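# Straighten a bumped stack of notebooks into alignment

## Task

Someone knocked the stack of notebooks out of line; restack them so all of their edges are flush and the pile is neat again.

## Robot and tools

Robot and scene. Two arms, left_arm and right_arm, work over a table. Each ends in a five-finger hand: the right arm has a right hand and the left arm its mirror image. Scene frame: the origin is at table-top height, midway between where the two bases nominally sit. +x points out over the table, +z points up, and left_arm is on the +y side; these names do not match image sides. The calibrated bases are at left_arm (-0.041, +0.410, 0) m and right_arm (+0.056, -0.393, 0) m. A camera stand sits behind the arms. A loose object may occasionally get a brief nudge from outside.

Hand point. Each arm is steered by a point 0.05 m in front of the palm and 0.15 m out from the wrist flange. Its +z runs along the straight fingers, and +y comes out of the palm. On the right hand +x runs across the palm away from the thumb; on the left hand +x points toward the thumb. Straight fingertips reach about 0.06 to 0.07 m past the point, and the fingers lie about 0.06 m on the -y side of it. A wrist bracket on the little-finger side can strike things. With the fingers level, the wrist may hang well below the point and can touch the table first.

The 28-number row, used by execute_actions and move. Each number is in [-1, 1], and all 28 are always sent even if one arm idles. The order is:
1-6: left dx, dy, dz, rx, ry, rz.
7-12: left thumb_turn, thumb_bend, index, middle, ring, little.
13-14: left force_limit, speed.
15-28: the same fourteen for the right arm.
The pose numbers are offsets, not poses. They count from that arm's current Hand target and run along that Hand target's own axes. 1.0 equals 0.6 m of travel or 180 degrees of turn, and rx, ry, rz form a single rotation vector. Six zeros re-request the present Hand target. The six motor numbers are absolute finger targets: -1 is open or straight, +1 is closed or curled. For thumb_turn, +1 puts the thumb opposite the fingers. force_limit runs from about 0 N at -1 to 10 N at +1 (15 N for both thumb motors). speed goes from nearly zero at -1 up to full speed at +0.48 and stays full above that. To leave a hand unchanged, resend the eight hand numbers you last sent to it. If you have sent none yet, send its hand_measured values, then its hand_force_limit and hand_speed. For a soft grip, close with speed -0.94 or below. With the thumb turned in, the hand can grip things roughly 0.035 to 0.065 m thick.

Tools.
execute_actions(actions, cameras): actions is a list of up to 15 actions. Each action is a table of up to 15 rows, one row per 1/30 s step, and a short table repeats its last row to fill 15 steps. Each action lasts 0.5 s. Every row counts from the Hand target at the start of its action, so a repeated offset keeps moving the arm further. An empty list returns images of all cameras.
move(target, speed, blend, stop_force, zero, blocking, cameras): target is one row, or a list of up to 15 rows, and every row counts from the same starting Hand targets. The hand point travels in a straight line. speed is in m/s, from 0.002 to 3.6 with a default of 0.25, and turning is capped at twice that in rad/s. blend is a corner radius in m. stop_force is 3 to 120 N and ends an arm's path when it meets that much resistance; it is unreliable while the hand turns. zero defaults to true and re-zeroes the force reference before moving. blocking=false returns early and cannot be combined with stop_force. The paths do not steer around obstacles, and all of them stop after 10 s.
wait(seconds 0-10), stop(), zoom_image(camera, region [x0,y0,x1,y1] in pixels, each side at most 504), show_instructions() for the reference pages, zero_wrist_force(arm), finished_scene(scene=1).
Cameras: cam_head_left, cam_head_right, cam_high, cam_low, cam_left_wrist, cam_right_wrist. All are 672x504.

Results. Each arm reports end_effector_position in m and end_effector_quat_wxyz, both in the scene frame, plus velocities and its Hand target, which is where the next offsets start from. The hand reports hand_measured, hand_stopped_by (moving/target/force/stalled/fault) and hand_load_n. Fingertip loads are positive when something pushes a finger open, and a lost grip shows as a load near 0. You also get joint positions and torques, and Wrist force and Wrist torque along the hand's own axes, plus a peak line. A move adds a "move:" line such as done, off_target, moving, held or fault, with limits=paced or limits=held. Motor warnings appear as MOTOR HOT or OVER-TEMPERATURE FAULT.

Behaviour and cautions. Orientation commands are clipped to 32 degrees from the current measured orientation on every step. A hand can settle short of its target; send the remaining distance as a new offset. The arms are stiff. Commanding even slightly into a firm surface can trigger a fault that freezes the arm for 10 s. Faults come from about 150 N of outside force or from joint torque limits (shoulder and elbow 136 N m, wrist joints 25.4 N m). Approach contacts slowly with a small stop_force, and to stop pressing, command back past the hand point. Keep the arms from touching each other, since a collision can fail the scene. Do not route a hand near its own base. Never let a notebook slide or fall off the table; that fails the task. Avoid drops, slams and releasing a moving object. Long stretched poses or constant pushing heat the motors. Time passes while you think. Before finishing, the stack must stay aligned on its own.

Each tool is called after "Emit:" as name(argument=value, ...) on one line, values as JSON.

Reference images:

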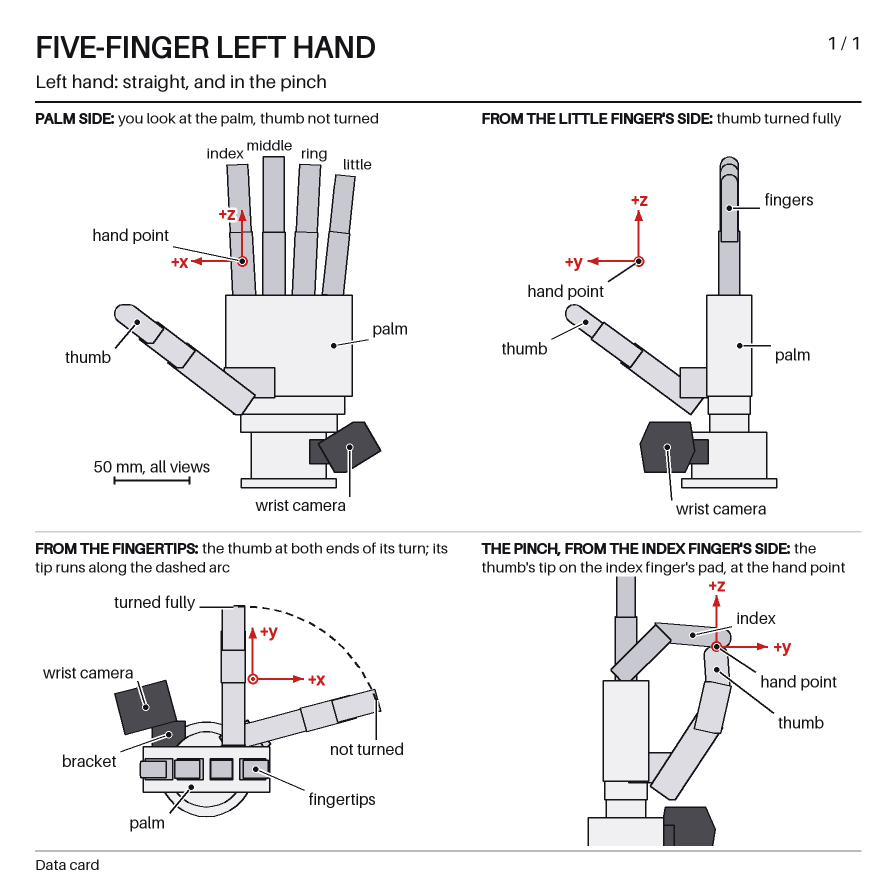

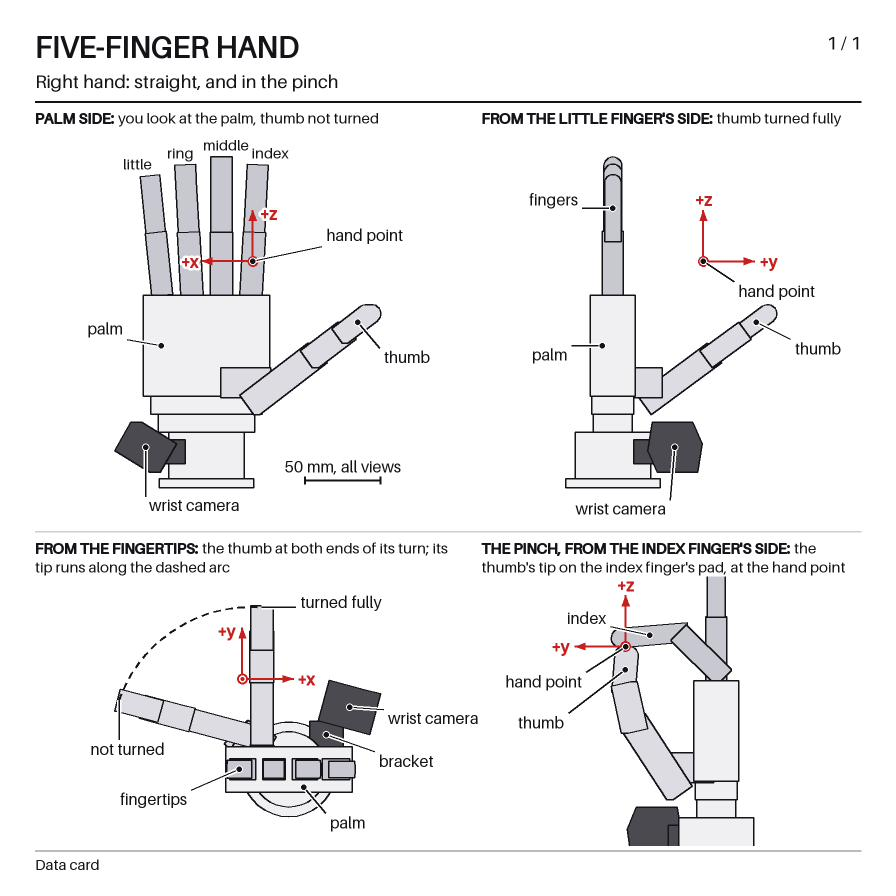

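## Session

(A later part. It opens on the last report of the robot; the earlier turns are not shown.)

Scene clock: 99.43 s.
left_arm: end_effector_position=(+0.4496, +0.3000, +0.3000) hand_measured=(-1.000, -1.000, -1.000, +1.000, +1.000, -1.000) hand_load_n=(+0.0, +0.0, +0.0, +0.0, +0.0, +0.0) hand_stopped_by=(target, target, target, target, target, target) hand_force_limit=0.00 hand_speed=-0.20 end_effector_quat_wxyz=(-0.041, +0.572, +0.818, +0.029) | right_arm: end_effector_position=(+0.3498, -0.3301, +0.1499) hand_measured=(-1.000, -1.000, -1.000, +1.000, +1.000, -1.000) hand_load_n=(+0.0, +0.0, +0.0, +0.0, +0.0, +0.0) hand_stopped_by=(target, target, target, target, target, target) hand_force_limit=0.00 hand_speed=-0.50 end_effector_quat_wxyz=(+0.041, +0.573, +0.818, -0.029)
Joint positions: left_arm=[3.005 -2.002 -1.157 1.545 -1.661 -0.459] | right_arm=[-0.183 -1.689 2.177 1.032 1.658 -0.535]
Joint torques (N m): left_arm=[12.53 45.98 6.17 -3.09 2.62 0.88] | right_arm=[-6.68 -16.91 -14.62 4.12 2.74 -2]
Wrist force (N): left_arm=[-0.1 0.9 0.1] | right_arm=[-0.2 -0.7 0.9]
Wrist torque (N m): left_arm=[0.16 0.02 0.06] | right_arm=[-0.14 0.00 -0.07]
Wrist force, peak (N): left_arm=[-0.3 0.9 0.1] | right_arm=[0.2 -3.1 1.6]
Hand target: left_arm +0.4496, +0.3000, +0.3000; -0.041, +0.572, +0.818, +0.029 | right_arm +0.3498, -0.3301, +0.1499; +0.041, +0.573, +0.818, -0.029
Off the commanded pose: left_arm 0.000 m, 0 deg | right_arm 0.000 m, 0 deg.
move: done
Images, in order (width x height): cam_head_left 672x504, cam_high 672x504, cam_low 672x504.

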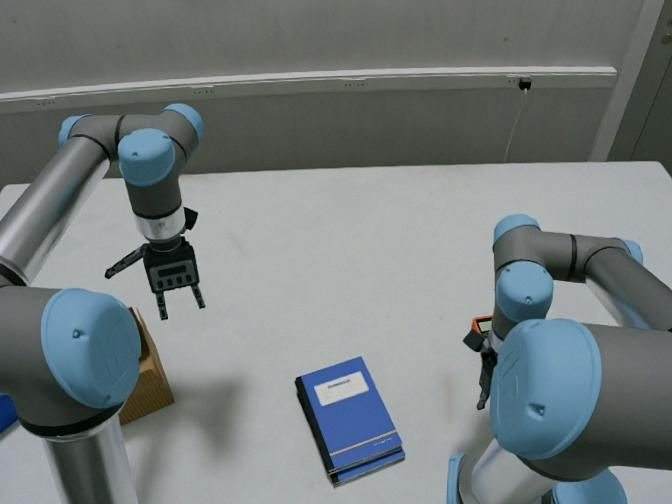

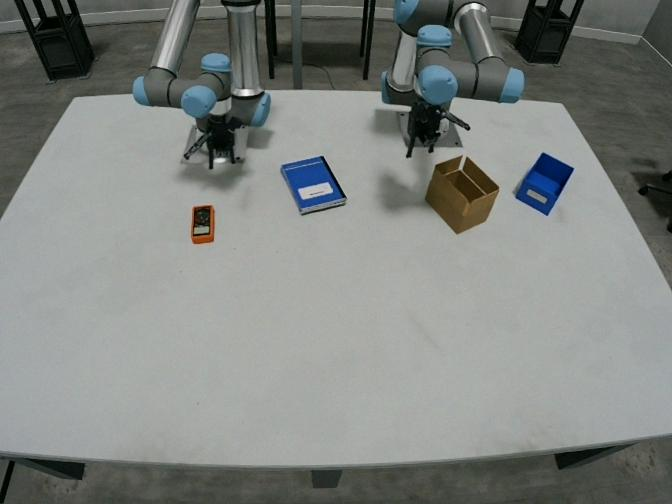

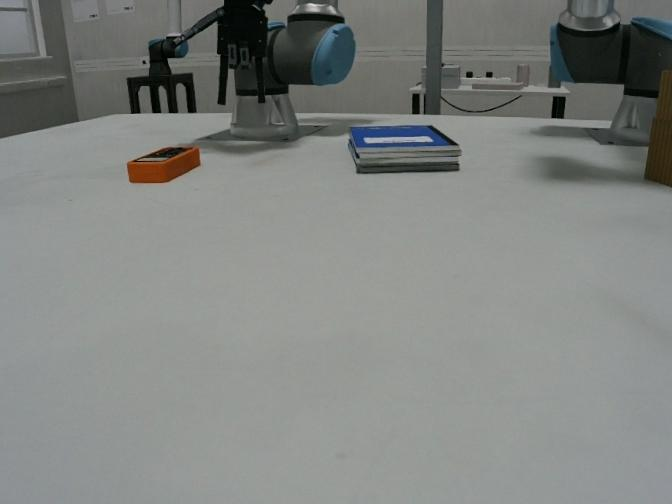

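Emit:
move(target=[[-0.439,-0.1007,0.2403,0,0,0,-1,-1,-1,1,1,-1,0,-0.2,0,0,0,0,0,0,-1,-1,-1,1,1,-1,0,-0.5],[-0.4493,-0.1007,0.343,0,0,0,-1,-1,-1,1,1,-1,0,-0.2,0,0,0,0,0,0,-1,-1,-1,1,1,-1,0,-0.5]], speed=[0.25,0.1], blend=0.01, cameras=["cam_high","cam_head_left","cam_low"])

Emit:
zoom_image(camera="cam_high", region=[270, 130, 370, 220])

Emit:
zoom_image(camera="cam_head_left", region=[280, 300, 420, 460])

Scene clock: 102.00 s.
left_arm: end_effector_position=(+0.4779, +0.0469, +0.0682) hand_measured=(-1.000, -1.000, -1.000, +1.000, +1.000, -1.000) hand_load_n=(+0.0, +0.0, +0.0, +0.0, +0.0, +0.0) hand_stopped_by=(target, target, target, target, target, target) hand_force_limit=0.00 hand_speed=-0.20 end_effector_quat_wxyz=(-0.041, +0.572, +0.818, +0.029) | right_arm: end_effector_position=(+0.3498, -0.3301, +0.1499) hand_measured=(-1.000, -1.000, -1.000, +1.000, +1.000, -1.000) hand_load_n=(+0.0, +0.0, +0.0, +0.0, +0.0, +0.0) hand_stopped_by=(target, target, target, target, target, target) hand_force_limit=0.00 hand_speed=-0.50 end_effector_quat_wxyz=(+0.041, +0.573, +0.818, -0.029)
Joint positions: left_arm=[2.583 -2.555 -0.822 1.729 -1.635 -0.882] | right_arm=[-0.183 -1.689 2.177 1.032 1.658 -0.535]
Joint torques (N m): left_arm=[-11.07 60.27 25.65 -1.74 -2.6 0.47] | right_arm=[-6.83 -19.01 -13.05 4.11 1.35 -2.04]
Wrist force (N): left_arm=[-0.2 0.5 0.7] | right_arm=[-0.1 -0.8 1.1]
Wrist torque (N m): left_arm=[0.02 0.03 -0.13] | right_arm=[-0.17 -0.03 -0.05]
Wrist force, peak (N): left_arm=[1.4 1.3 -1.0] | right_arm=[-0.1 -0.9 1.3]
Hand target: left_arm +0.4779, +0.0468, +0.0682; -0.041, +0.572, +0.818, +0.029 | right_arm +0.3498, -0.3301, +0.1499; +0.041, +0.573, +0.818, -0.029
Off the commanded pose: left_arm 0.000 m, 0 deg | right_arm 0.000 m, 0 deg.
move: done
Images, in order (width x height): cam_head_left 672x504, cam_high 672x504, cam_low 672x504.

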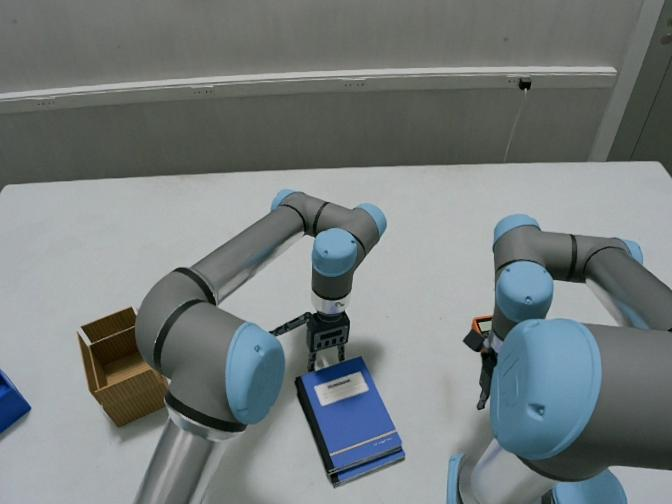

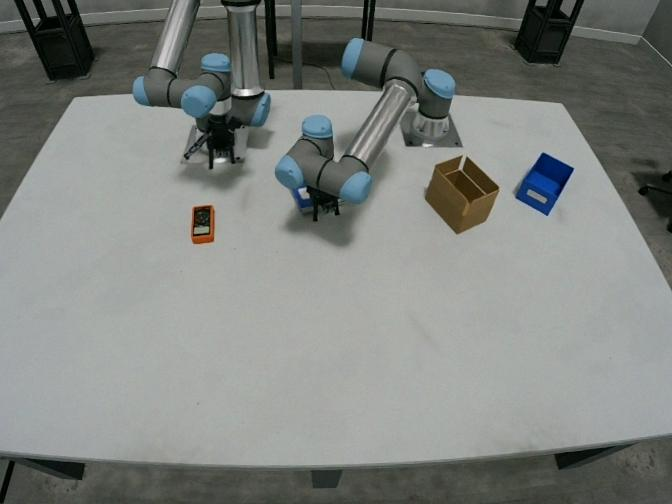

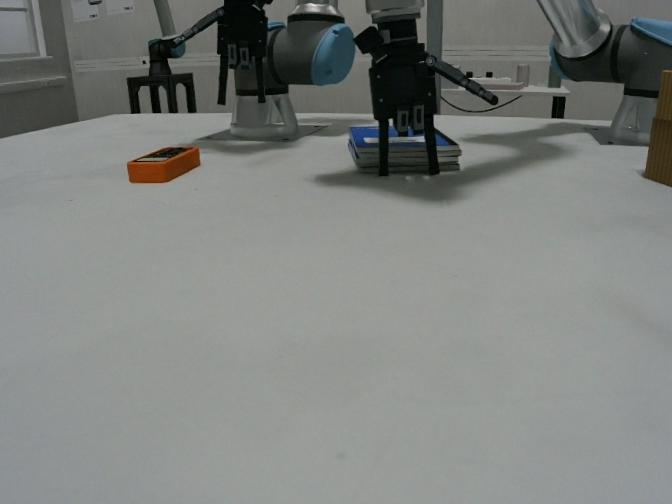

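Scaled by 5.040 from the camera's 672x504 image, which has a finer 960x720 frame.

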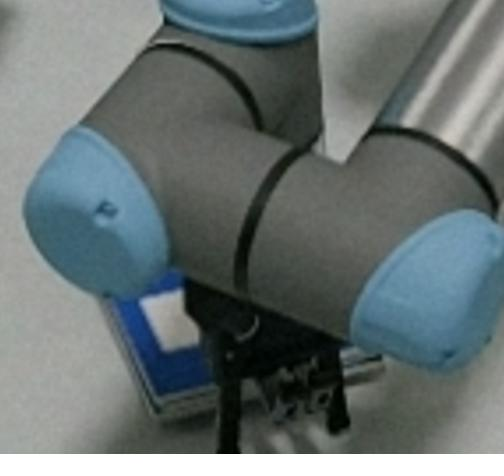

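Scaled by 3.150 from the camera's 672x504 image, which has a finer 960x720 frame.

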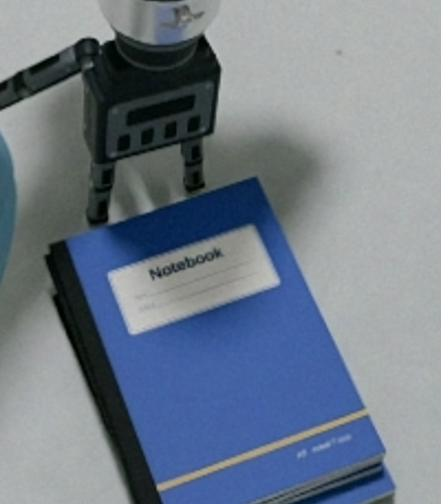

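Emit:
move(target=[0,-0.0652,0,0,0,0,-1,-1,-1,1,1,-1,0,-0.2,0,0,0,0,0,0,-1,-1,-1,1,1,-1,0,-0.5], speed=0.03, stop_force=12, cameras=["cam_high","cam_head_left","cam_low"])

Emit:
zoom_image(camera="cam_head_left", region=[290, 350, 420, 500])

Emit:
zoom_image(camera="cam_low", region=[335, 110, 475, 190])

Scene clock: 105.53 s.
left_arm: end_effector_position=(+0.4411, +0.0334, +0.0682) hand_measured=(-1.000, -1.000, -1.000, +1.000, +1.000, -1.000) hand_load_n=(+0.0, -0.5, +0.0, +0.0, +0.0, +0.0) hand_stopped_by=(target, target, target, target, target, target) hand_force_limit=0.00 hand_speed=-0.20 end_effector_quat_wxyz=(-0.041, +0.572, +0.818, +0.029) | right_arm: end_effector_position=(+0.3498, -0.3301, +0.1499) hand_measured=(-1.000, -1.000, -1.000, +1.000, +1.000, -1.000) hand_load_n=(+0.0, +0.0, +0.0, +0.0, +0.0, +0.0) hand_stopped_by=(target, target, target, target, target, target) hand_force_limit=0.00 hand_speed=-0.50 end_effector_quat_wxyz=(+0.041, +0.573, +0.818, -0.029)
Joint positions: left_arm=[2.534 -2.503 -0.923 1.775 -1.631 -0.931] | right_arm=[-0.183 -1.689 2.177 1.032 1.658 -0.535]
Joint torques (N m): left_arm=[12.63 47.04 27.6 -3.66 -0.12 1.14] | right_arm=[-6.36 -19.04 -10.49 4.11 -0.48 -2.02]
Wrist force (N): left_arm=[0.2 0.3 0.2] | right_arm=[-0.2 -0.7 1.2]
Wrist torque (N m): left_arm=[0.05 -0.06 0.05] | right_arm=[-0.15 0.00 -0.06]
Wrist force, peak (N): left_arm=[-0.1 3.1 0.7] | right_arm=[0.0 -1.0 1.2]
Hand target: left_arm +0.4411, +0.0334, +0.0682; -0.041, +0.572, +0.818, +0.029 | right_arm +0.3498, -0.3301, +0.1499; +0.041, +0.573, +0.818, -0.029
Off the commanded pose: left_arm 0.000 m, 0 deg | right_arm 0.000 m, 0 deg.
move: done
Images, in order (width x height): cam_head_left 672x504, cam_high 672x504, cam_low 672x504.

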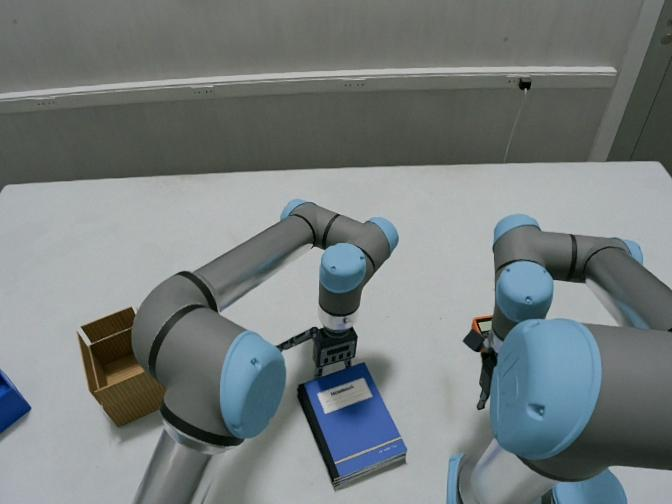

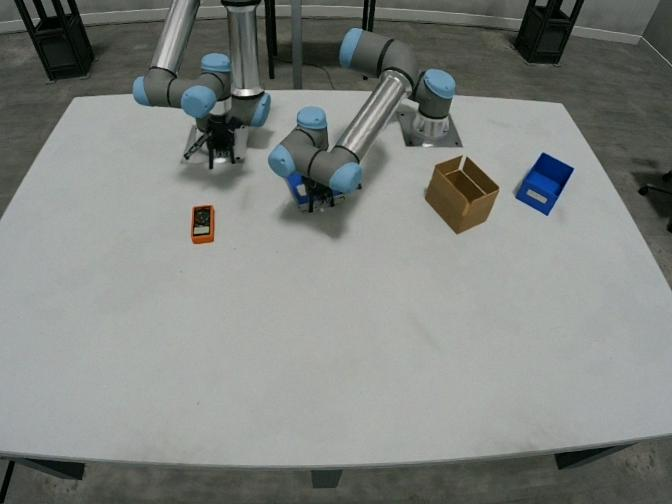

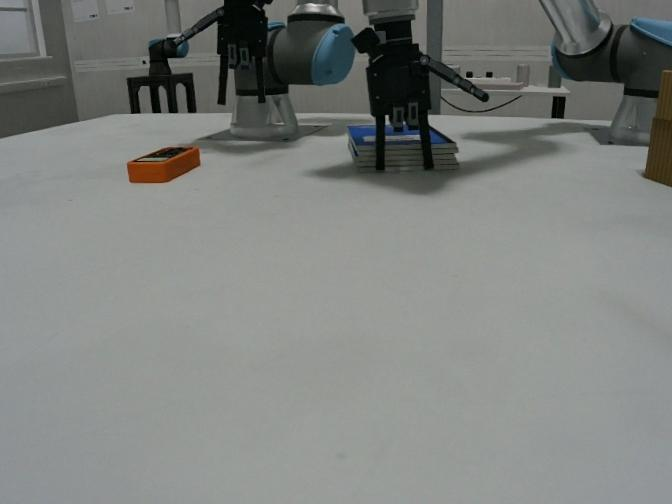

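Scaled by 3.360 from the camera's 672x504 image, which has a finer 960x720 frame.

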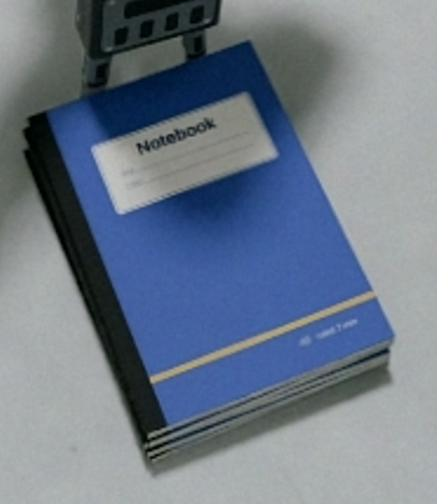

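Scaled by 3.600 from the camera's 672x504 image, which has a finer 960x720 frame.

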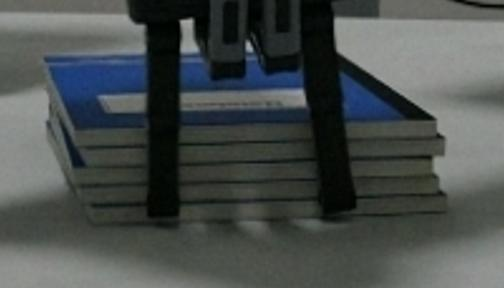

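Emit:
move(target=[[0,0.05,0,0,0,0,-1,-1,-1,1,1,-1,0,-0.2,0,0,0,0,0,0,-1,-1,-1,1,1,-1,0,-0.5],[0.0253,0.05,-0.2488,0,0,0,-1,-1,-1,1,1,-1,0,-0.2,0,0,0,0,0,0,-1,-1,-1,1,1,-1,0,-0.5],[0.2885,-0.2868,-0.3593,-0.0505,0,0.4975,-1,-1,-1,1,1,-1,0,-0.2,0,0,0,0,0,0,-1,-1,-1,1,1,-1,0,-0.5]], speed=[0.1,0.25,0.35], blend=[0.005,0.03,0], cameras=["all"])

Emit:
zoom_image(camera="cam_left_wrist", region=[80, 0, 360, 280])

Emit:
zoom_image(camera="cam_high", region=[270, 130, 370, 220])

Emit:
zoom_image(camera="cam_low", region=[335, 110, 475, 190])

Emit:
zoom_image(camera="cam_head_left", region=[290, 350, 420, 500])

Scene clock: 109.53 s.
left_arm: end_effector_position=(+0.2278, +0.1158, +0.2999) hand_measured=(-1.000, -1.000, -1.000, +1.000, +1.000, -1.000) hand_load_n=(+0.0, +0.0, +0.0, +0.0, +0.0, +0.0) hand_stopped_by=(target, target, target, target, target, target) hand_force_limit=0.00 hand_speed=-0.20 end_effector_quat_wxyz=(-0.009, +0.983, +0.174, +0.050) end_effector_velocity=(+0.000, +0.000, +0.001) end_effector_angular_velocity=(+0.001, -0.001, -0.006) | right_arm: end_effector_position=(+0.3498, -0.3301, +0.1499) hand_measured=(-1.000, -1.000, -1.000, +1.000, +1.000, -1.000) hand_load_n=(+0.0, -0.5, +0.0, -0.5, +0.0, +0.0) hand_stopped_by=(target, target, target, target, target, target) hand_force_limit=0.00 hand_speed=-0.50 end_effector_quat_wxyz=(+0.041, +0.573, +0.818, -0.029)
Joint positions: left_arm=[2.619 -1.577 -1.654 1.728 -1.646 0.73] | right_arm=[-0.183 -1.689 2.177 1.032 1.658 -0.535]
Joint velocities: left_arm=[0 0 0.001 0 -0.001 0.006] | right_arm=[within noise]
Joint torques (N m): left_arm=[-13.33 25.38 25.46 -0.9 -2.66 1.23] | right_arm=[-6.21 -17.9 -11.38 3.9 -1.43 -2.05]
Wrist force (N): left_arm=[-0.6 0.2 0.4] | right_arm=[-0.1 -0.7 0.8]
Wrist torque (N m): left_arm=[0.03 0.12 -0.03] | right_arm=[-0.14 -0.02 -0.05]
Wrist force, peak (N): left_arm=[-0.4 0.6 2.8] | right_arm=[0.2 -0.9 1.2]
Hand target: left_arm +0.2278, +0.1158, +0.3000; -0.009, +0.983, +0.174, +0.050 | right_arm +0.3498, -0.3301, +0.1499; +0.041, +0.573, +0.818, -0.029
Off the commanded pose: left_arm 0.000 m, 0 deg | right_arm 0.000 m, 0 deg.
move: done

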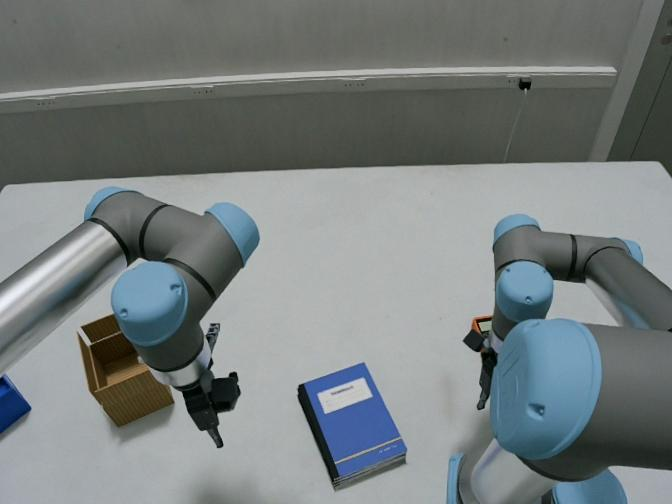

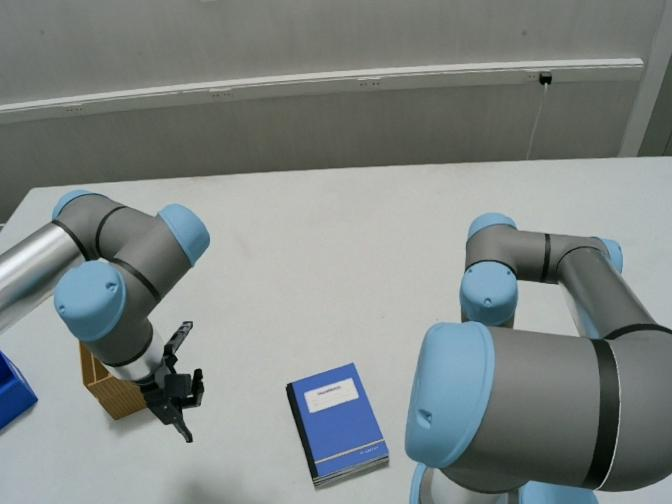

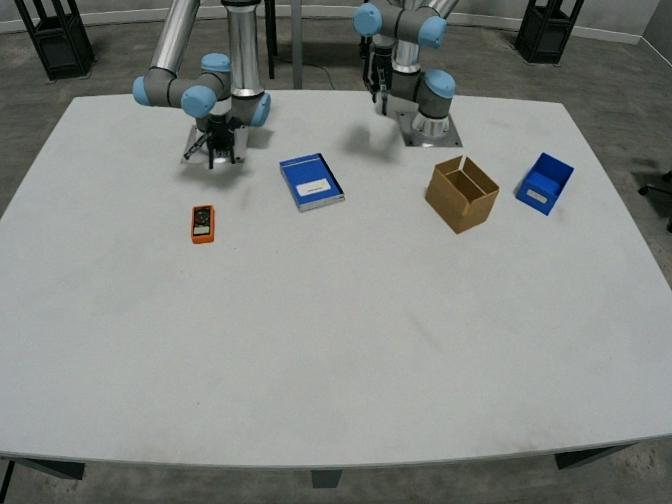

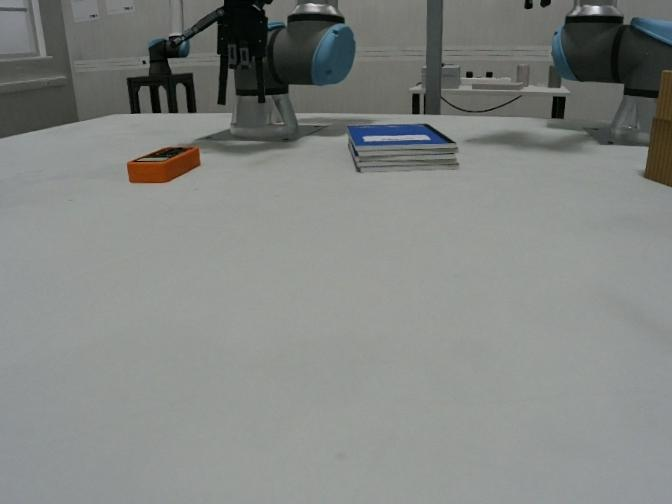

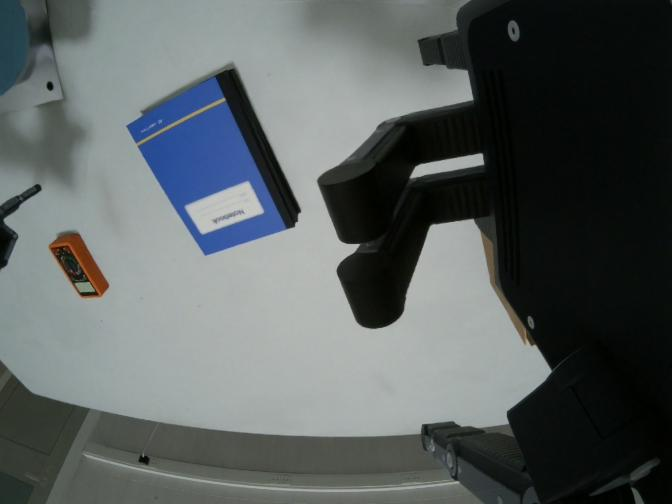

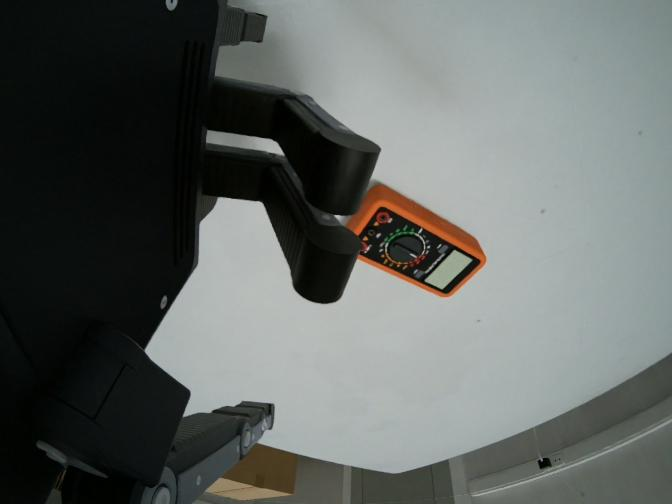

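Scaled by 1.800 from the camera's 672x504 image, which has a finer 960x720 frame.

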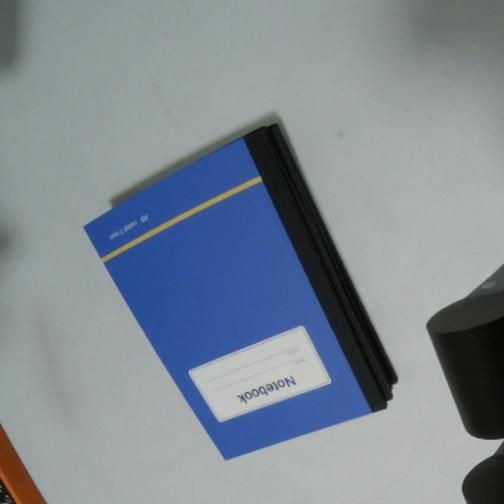

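Scaled by 5.040 from the camera's 672x504 image, which has a finer 960x720 frame.

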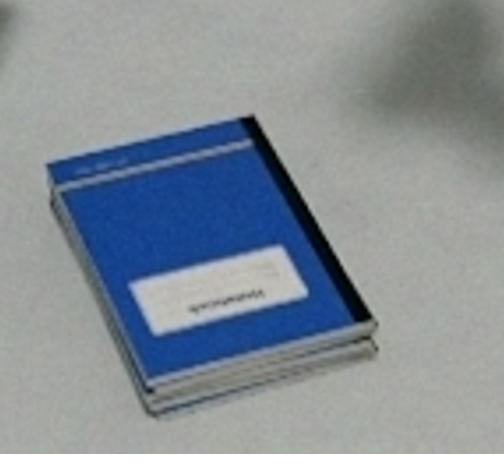

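Scaled by 3.600 from the camera's 672x504 image, which has a finer 960x720 frame.

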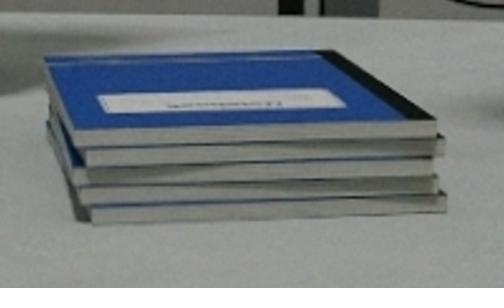

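Scaled by 3.360 from the camera's 672x504 image, which has a finer 960x720 frame.

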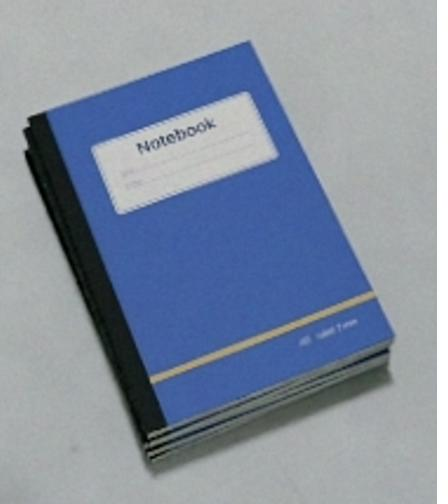

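Emit:
move(target=[[0.0793,0.2068,0.293,0,0,0,-1,-1,-1,1,1,-1,0,-0.2,0.2168,-0.0453,0.0617,0.116,0.0652,0.4879,-1,-1,-0.79,1,1,-0.79,0,-0.5],[0.069,0.2068,0.3957,0,0,0,-1,-1,-1,1,1,-1,0,-0.2,0.2168,-0.0453,0.0617,0.116,0.0652,0.4879,-1,-1,-0.79,1,1,-0.79,0,-0.5]], speed=[0.3,0.1], cameras=["cam_head_left","cam_high","cam_low"])

Emit:
zoom_image(camera="cam_head_left", region=[260, 330, 460, 500])

Scene clock: 114.53 s.
left_arm: end_effector_position=(+0.3316, +0.0215, +0.0681) hand_measured=(-1.000, -1.000, -1.000, +1.000, +1.000, -1.000) hand_load_n=(+0.0, -0.5, +0.0, +0.0, +0.0, +0.0) hand_stopped_by=(target, target, target, target, target, target) hand_force_limit=0.00 hand_speed=-0.20 end_effector_quat_wxyz=(-0.009, +0.983, +0.174, +0.050) | right_arm: end_effector_position=(+0.2813, -0.2213, +0.1000) hand_measured=(-1.000, -1.000, -0.790, +1.000, +1.000, -0.790) hand_load_n=(+0.0, +0.0, +0.0, +0.0, +0.0, +0.0) hand_stopped_by=(target, target, target, target, target, target) hand_force_limit=0.00 hand_speed=-0.50 end_effector_quat_wxyz=(-0.120, +0.974, +0.178, -0.073)
Joint positions: left_arm=[2.541 -2.09 -1.621 2.202 -1.651 0.652] | right_arm=[0.179 -1.344 1.998 1.067 1.331 1.369]
Joint torques (N m): left_arm=[13.05 38.2 25.27 -1.46 -1.34 1.04] | right_arm=[4.49 -31.61 -8.8 4.43 -0.94 1.41]
Wrist force (N): left_arm=[-0.5 0.1 0.4] | right_arm=[0.1 -0.7 0.9]
Wrist torque (N m): left_arm=[0.03 0.08 0.04] | right_arm=[-0.16 0.01 0.09]
Wrist force, peak (N): left_arm=[-0.6 0.1 1.2] | right_arm=[0.1 -1.2 1.3]
Hand target: left_arm +0.3317, +0.0214, +0.0680; -0.009, +0.983, +0.174, +0.050 | right_arm +0.2813, -0.2213, +0.1000; -0.120, +0.974, +0.178, -0.073
Off the commanded pose: left_arm 0.000 m, 0 deg | right_arm 0.000 m, 0 deg.
move: done
Images, in order (width x height): cam_head_left 672x504, cam_high 672x504, cam_low 672x504.

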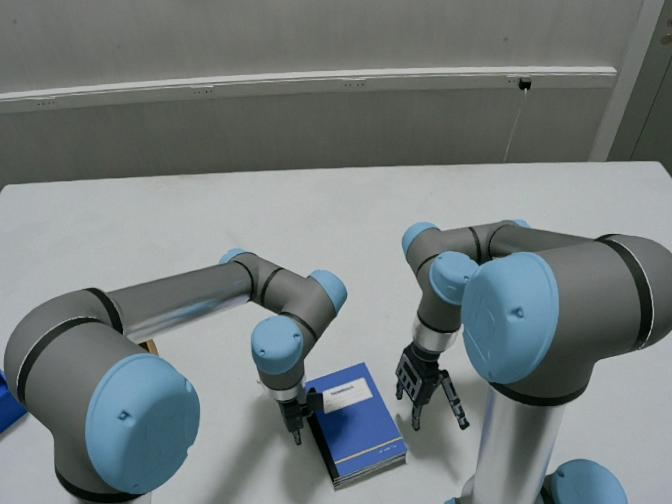

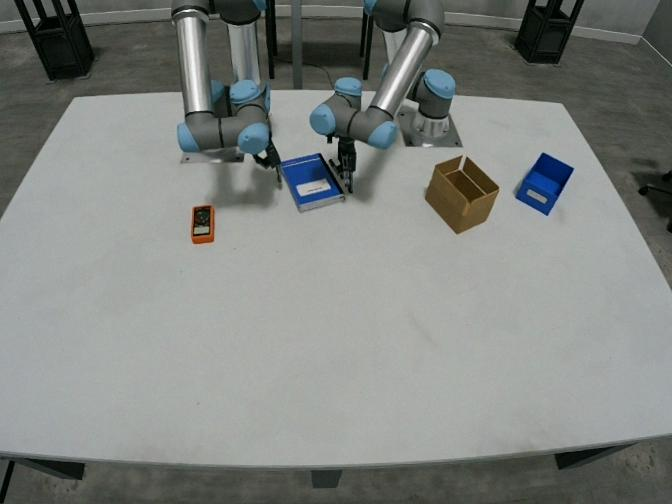

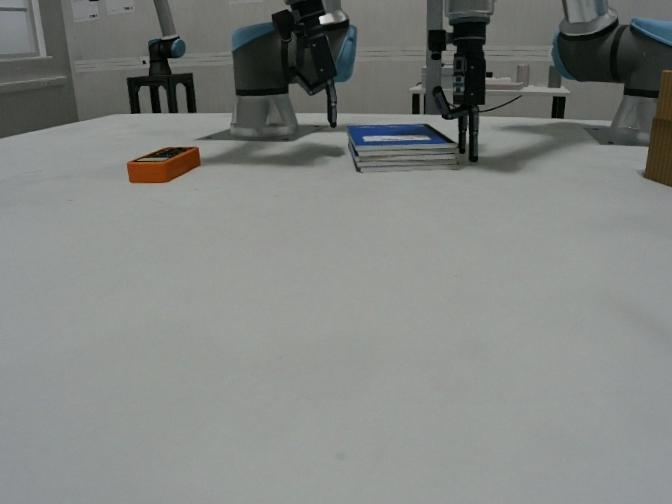

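Scaled by 2.520 from the camera's 672x504 image, which has a finer 960x720 frame.

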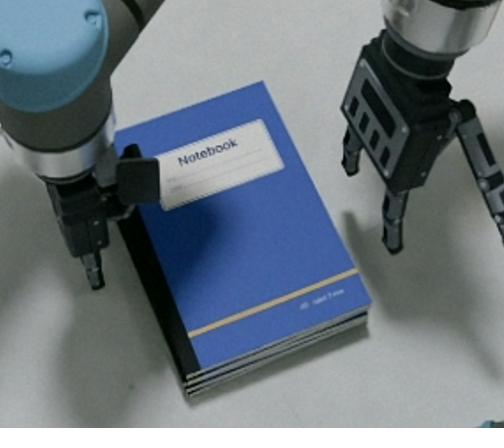

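Emit:
move(target=[[0,0,0,0,0,0,-1,-1,-1,1,1,-1,0,-0.2,0.0079,0.0209,0.0777,0,0,0,-1,-1,-0.79,1,1,-0.79,0,-0.5],[0,0.0425,0,0,0,0,-1,-1,-1,1,1,-1,0,-0.2,0.009,-0.0202,0.0886,0,0,0,-1,-1,-0.79,1,1,-0.79,0,-0.5]], speed=[0.06,0.02], stop_force=9, cameras=["cam_head_left","cam_low"])

Emit:
zoom_image(camera="cam_head_left", region=[260, 330, 460, 500])

Emit:
zoom_image(camera="cam_low", region=[335, 110, 475, 190])

Scene clock: 117.87 s.
left_arm: end_effector_position=(+0.3404, -0.0025, +0.0681) hand_measured=(-1.000, -1.000, -1.000, +1.000, +1.000, -1.000) hand_load_n=(+0.0, +0.0, +0.5, +0.0, +0.0, +0.0) hand_stopped_by=(target, target, target, target, target, target) hand_force_limit=0.00 hand_speed=-0.20 end_effector_quat_wxyz=(-0.009, +0.983, +0.174, +0.050) | right_arm: end_effector_position=(+0.2725, -0.1973, +0.0515) hand_measured=(-1.000, -1.000, -0.790, +1.000, +1.000, -0.790) hand_load_n=(+0.0, -0.5, -2.5, +0.0, +0.0, -1.0) hand_stopped_by=(target, target, target, target, target, target) hand_force_limit=0.00 hand_speed=-0.50 end_effector_quat_wxyz=(-0.120, +0.974, +0.178, -0.073)
Joint positions: left_arm=[2.508 -2.14 -1.538 2.167 -1.653 0.619] | right_arm=[0.26 -1.249 2.024 0.926 1.32 1.452]
Joint torques (N m): left_arm=[10.97 48.48 4.55 -0.59 3.45 1.24] | right_arm=[-5.54 -33.66 -7.61 0.49 -2.71 -2.01]
Wrist force (N): left_arm=[1.6 -3.2 -0.9] | right_arm=[-0.5 1.3 -1.1]
Wrist torque (N m): left_arm=[0.16 0.16 0.12] | right_arm=[-0.24 -0.05 0.03]
Wrist force, peak (N): left_arm=[3.0 -6.8 0.3] | right_arm=[-2.5 3.5 -1.9]
Hand target: left_arm +0.3404, -0.0025, +0.0681; -0.009, +0.983, +0.174, +0.050 | right_arm +0.2725, -0.1973, +0.0515; -0.120, +0.974, +0.178, -0.073
Off the commanded pose: left_arm 0.000 m, 0 deg | right_arm 0.000 m, 0 deg.
move: done
Images, in order (width x height): cam_head_left 672x504, cam_low 672x504.

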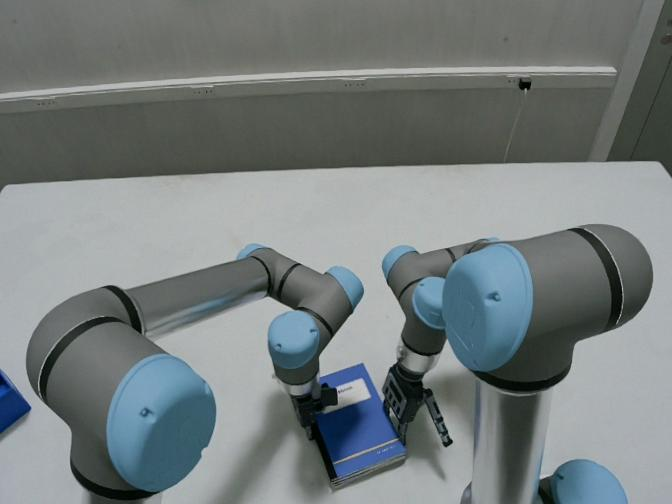

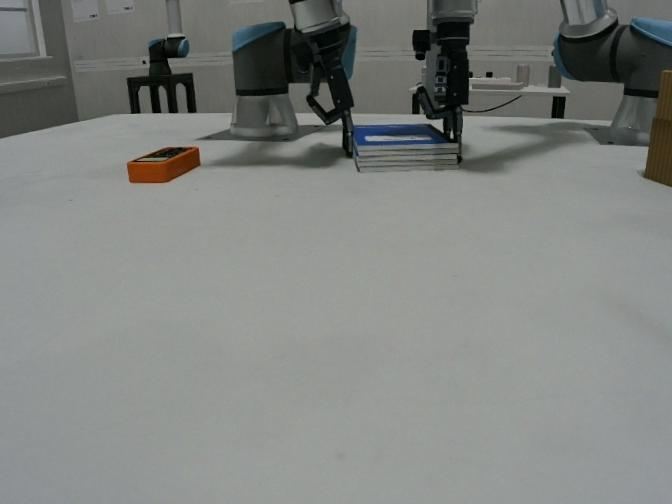

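Scaled by 2.520 from the camera's 672x504 image, which has a finer 960x720 frame.

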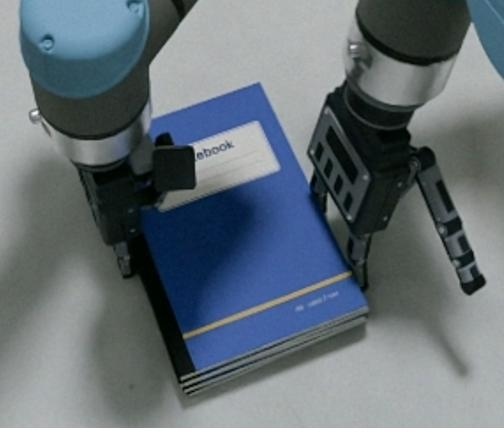

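Scaled by 3.600 from the camera's 672x504 image, which has a finer 960x720 frame.

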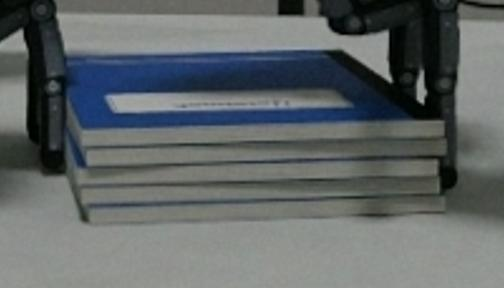

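Emit:
move(target=[[0,-0.0167,0,0,0,0,-1,-1,-1,1,1,-1,0,-0.2,-0.0004,0.0161,-0.0043,0,0,0,-1,-1,-0.79,1,1,-0.79,0,-0.5],[-0.0871,-0.0167,-0.0088,0,0,0,-1,-1,-1,1,1,-1,0,-0.2,0.0866,0.0161,-0.0131,0,0,0,-1,-1,-0.79,1,1,-0.79,0,-0.5]], speed=[0.05,0.1])

Emit:
move(target=[0,0.0173,0,0,0,0,-1,-1,-1,1,1,-1,0,-0.2,0.0005,-0.0167,0.0045,0,0,0,-1,-1,-0.79,1,1,-0.79,0,-0.5], speed=0.02, stop_force=10, cameras=["cam_head_left","cam_low","cam_high"])

Emit:
zoom_image(camera="cam_head_left", region=[260, 330, 460, 500])

Emit:
zoom_image(camera="cam_low", region=[335, 110, 475, 190])

Scene clock: 119.67 s.
left_arm: end_effector_position=(+0.2876, -0.0111, +0.0680) hand_measured=(-1.000, -1.000, -1.000, +1.000, +1.000, -1.000) hand_load_n=(+0.0, +0.0, +0.0, +0.0, +0.0, +0.0) hand_stopped_by=(target, target, target, target, target, target) hand_force_limit=0.00 hand_speed=-0.20 end_effector_quat_wxyz=(-0.009, +0.983, +0.174, +0.050) | right_arm: end_effector_position=(+0.3252, -0.1887, +0.0514) hand_measured=(-1.000, -1.000, -0.790, +1.000, +1.000, -0.790) hand_load_n=(-0.5, +0.0, +0.0, +0.0, +0.0, +0.0) hand_stopped_by=(target, target, target, target, target, target) hand_force_limit=0.00 hand_speed=-0.50 end_effector_quat_wxyz=(-0.120, +0.974, +0.178, -0.073)
Joint positions: left_arm=[2.423 -2.09 -1.624 2.195 -1.658 0.534] | right_arm=[0.246 -1.154 1.878 0.98 1.322 1.438]
Joint torques (N m): left_arm=[1.27 31.71 24.89 -3.37 -0.64 -0.52] | right_arm=[-4.74 -25.98 -21.93 1.18 -0.32 -1.58]
Wrist force (N): left_arm=[-0.2 0.3 0.8] | right_arm=[0.4 -0.8 0.9]
Wrist torque (N m): left_arm=[0.01 0.05 -0.12] | right_arm=[-0.19 -0.05 0.00]
Wrist force, peak (N): left_arm=[1.8 -3.4 -1.5] | right_arm=[-0.4 2.2 0.1]
Hand target: left_arm +0.2876, -0.0111, +0.0680; -0.009, +0.983, +0.174, +0.050 | right_arm +0.3253, -0.1888, +0.0514; -0.120, +0.974, +0.178, -0.073
Off the commanded pose: left_arm 0.000 m, 0 deg | right_arm 0.000 m, 0 deg.
move: done

Scene clock: 121.23 s.
left_arm: end_effector_position=(+0.2912, -0.0209, +0.0680) hand_measured=(-1.000, -1.000, -1.000, +1.000, +1.000, -1.000) hand_load_n=(+0.0, +0.0, +0.0, +0.0, +0.0, +0.0) hand_stopped_by=(target, target, target, target, target, target) hand_force_limit=0.00 hand_speed=-0.20 end_effector_quat_wxyz=(-0.009, +0.983, +0.174, +0.050) | right_arm: end_effector_position=(+0.3218, -0.1790, +0.0513) hand_measured=(-1.000, -1.000, -0.790, +1.000, +1.000, -0.790) hand_load_n=(+0.0, +0.0, +0.0, +0.0, +0.0, -2.0) hand_stopped_by=(target, target, target, target, target, target) hand_force_limit=0.00 hand_speed=-0.50 end_effector_quat_wxyz=(-0.120, +0.974, +0.178, -0.073)
Joint positions: left_arm=[2.411 -2.111 -1.589 2.181 -1.659 0.522] | right_arm=[0.274 -1.149 1.869 0.977 1.318 1.466]
Joint torques (N m): left_arm=[12.79 47.29 3.62 -1.17 0.74 0.77] | right_arm=[-6.24 -36.12 -7.56 4.61 -1.74 -2.22]
Wrist force (N): left_arm=[-0.5 0.3 0.7] | right_arm=[1.2 1.9 0.4]
Wrist torque (N m): left_arm=[0.01 0.09 0.03] | right_arm=[-0.12 0.09 0.18]
Wrist force, peak (N): left_arm=[-1.3 -4.2 0.1] | right_arm=[1.1 2.6 -3.0]
Hand target: left_arm +0.2912, -0.0209, +0.0680; -0.009, +0.983, +0.174, +0.050 | right_arm +0.3218, -0.1790, +0.0513; -0.120, +0.974, +0.178, -0.073
Off the commanded pose: left_arm 0.000 m, 0 deg | right_arm 0.000 m, 0 deg.
move: done
Images, in order (width x height): cam_head_left 672x504, cam_high 672x504, cam_low 672x504.

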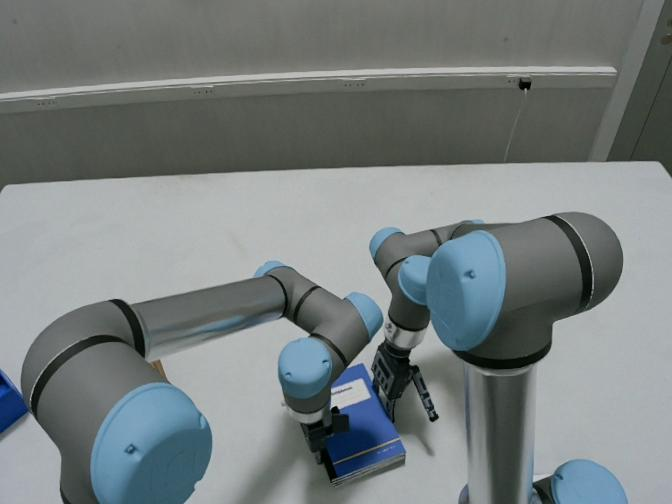

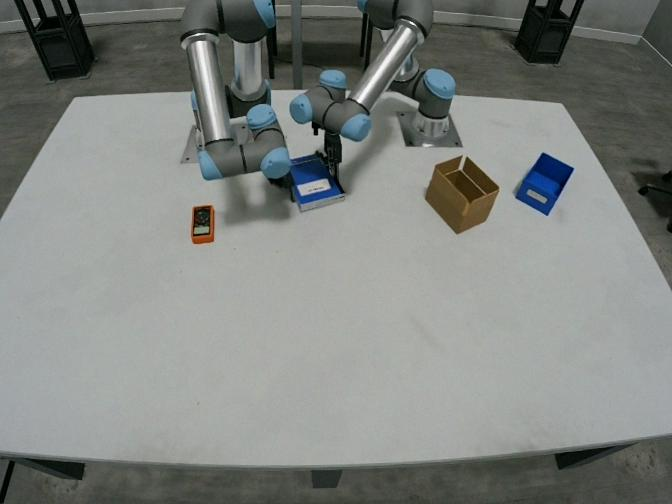

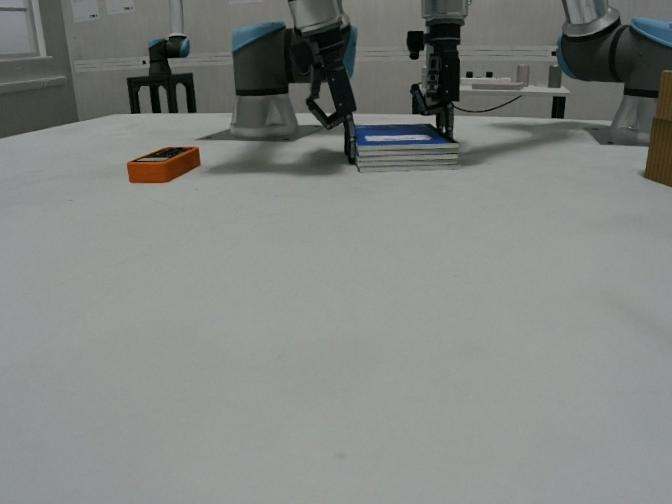

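Scaled by 2.520 from the camera's 672x504 image, which has a finer 960x720 frame.

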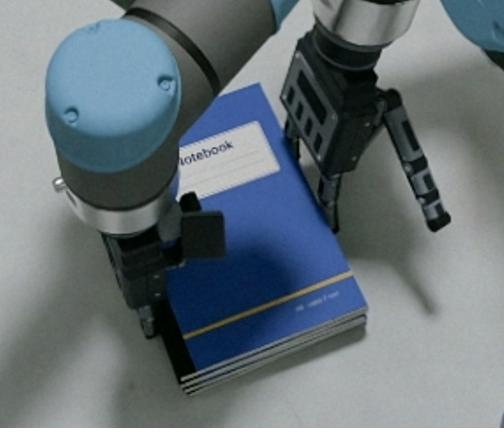

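Scaled by 3.600 from the camera's 672x504 image, which has a finer 960x720 frame.

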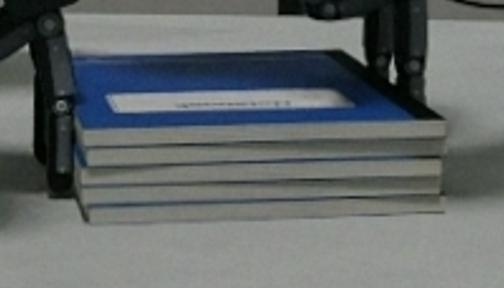

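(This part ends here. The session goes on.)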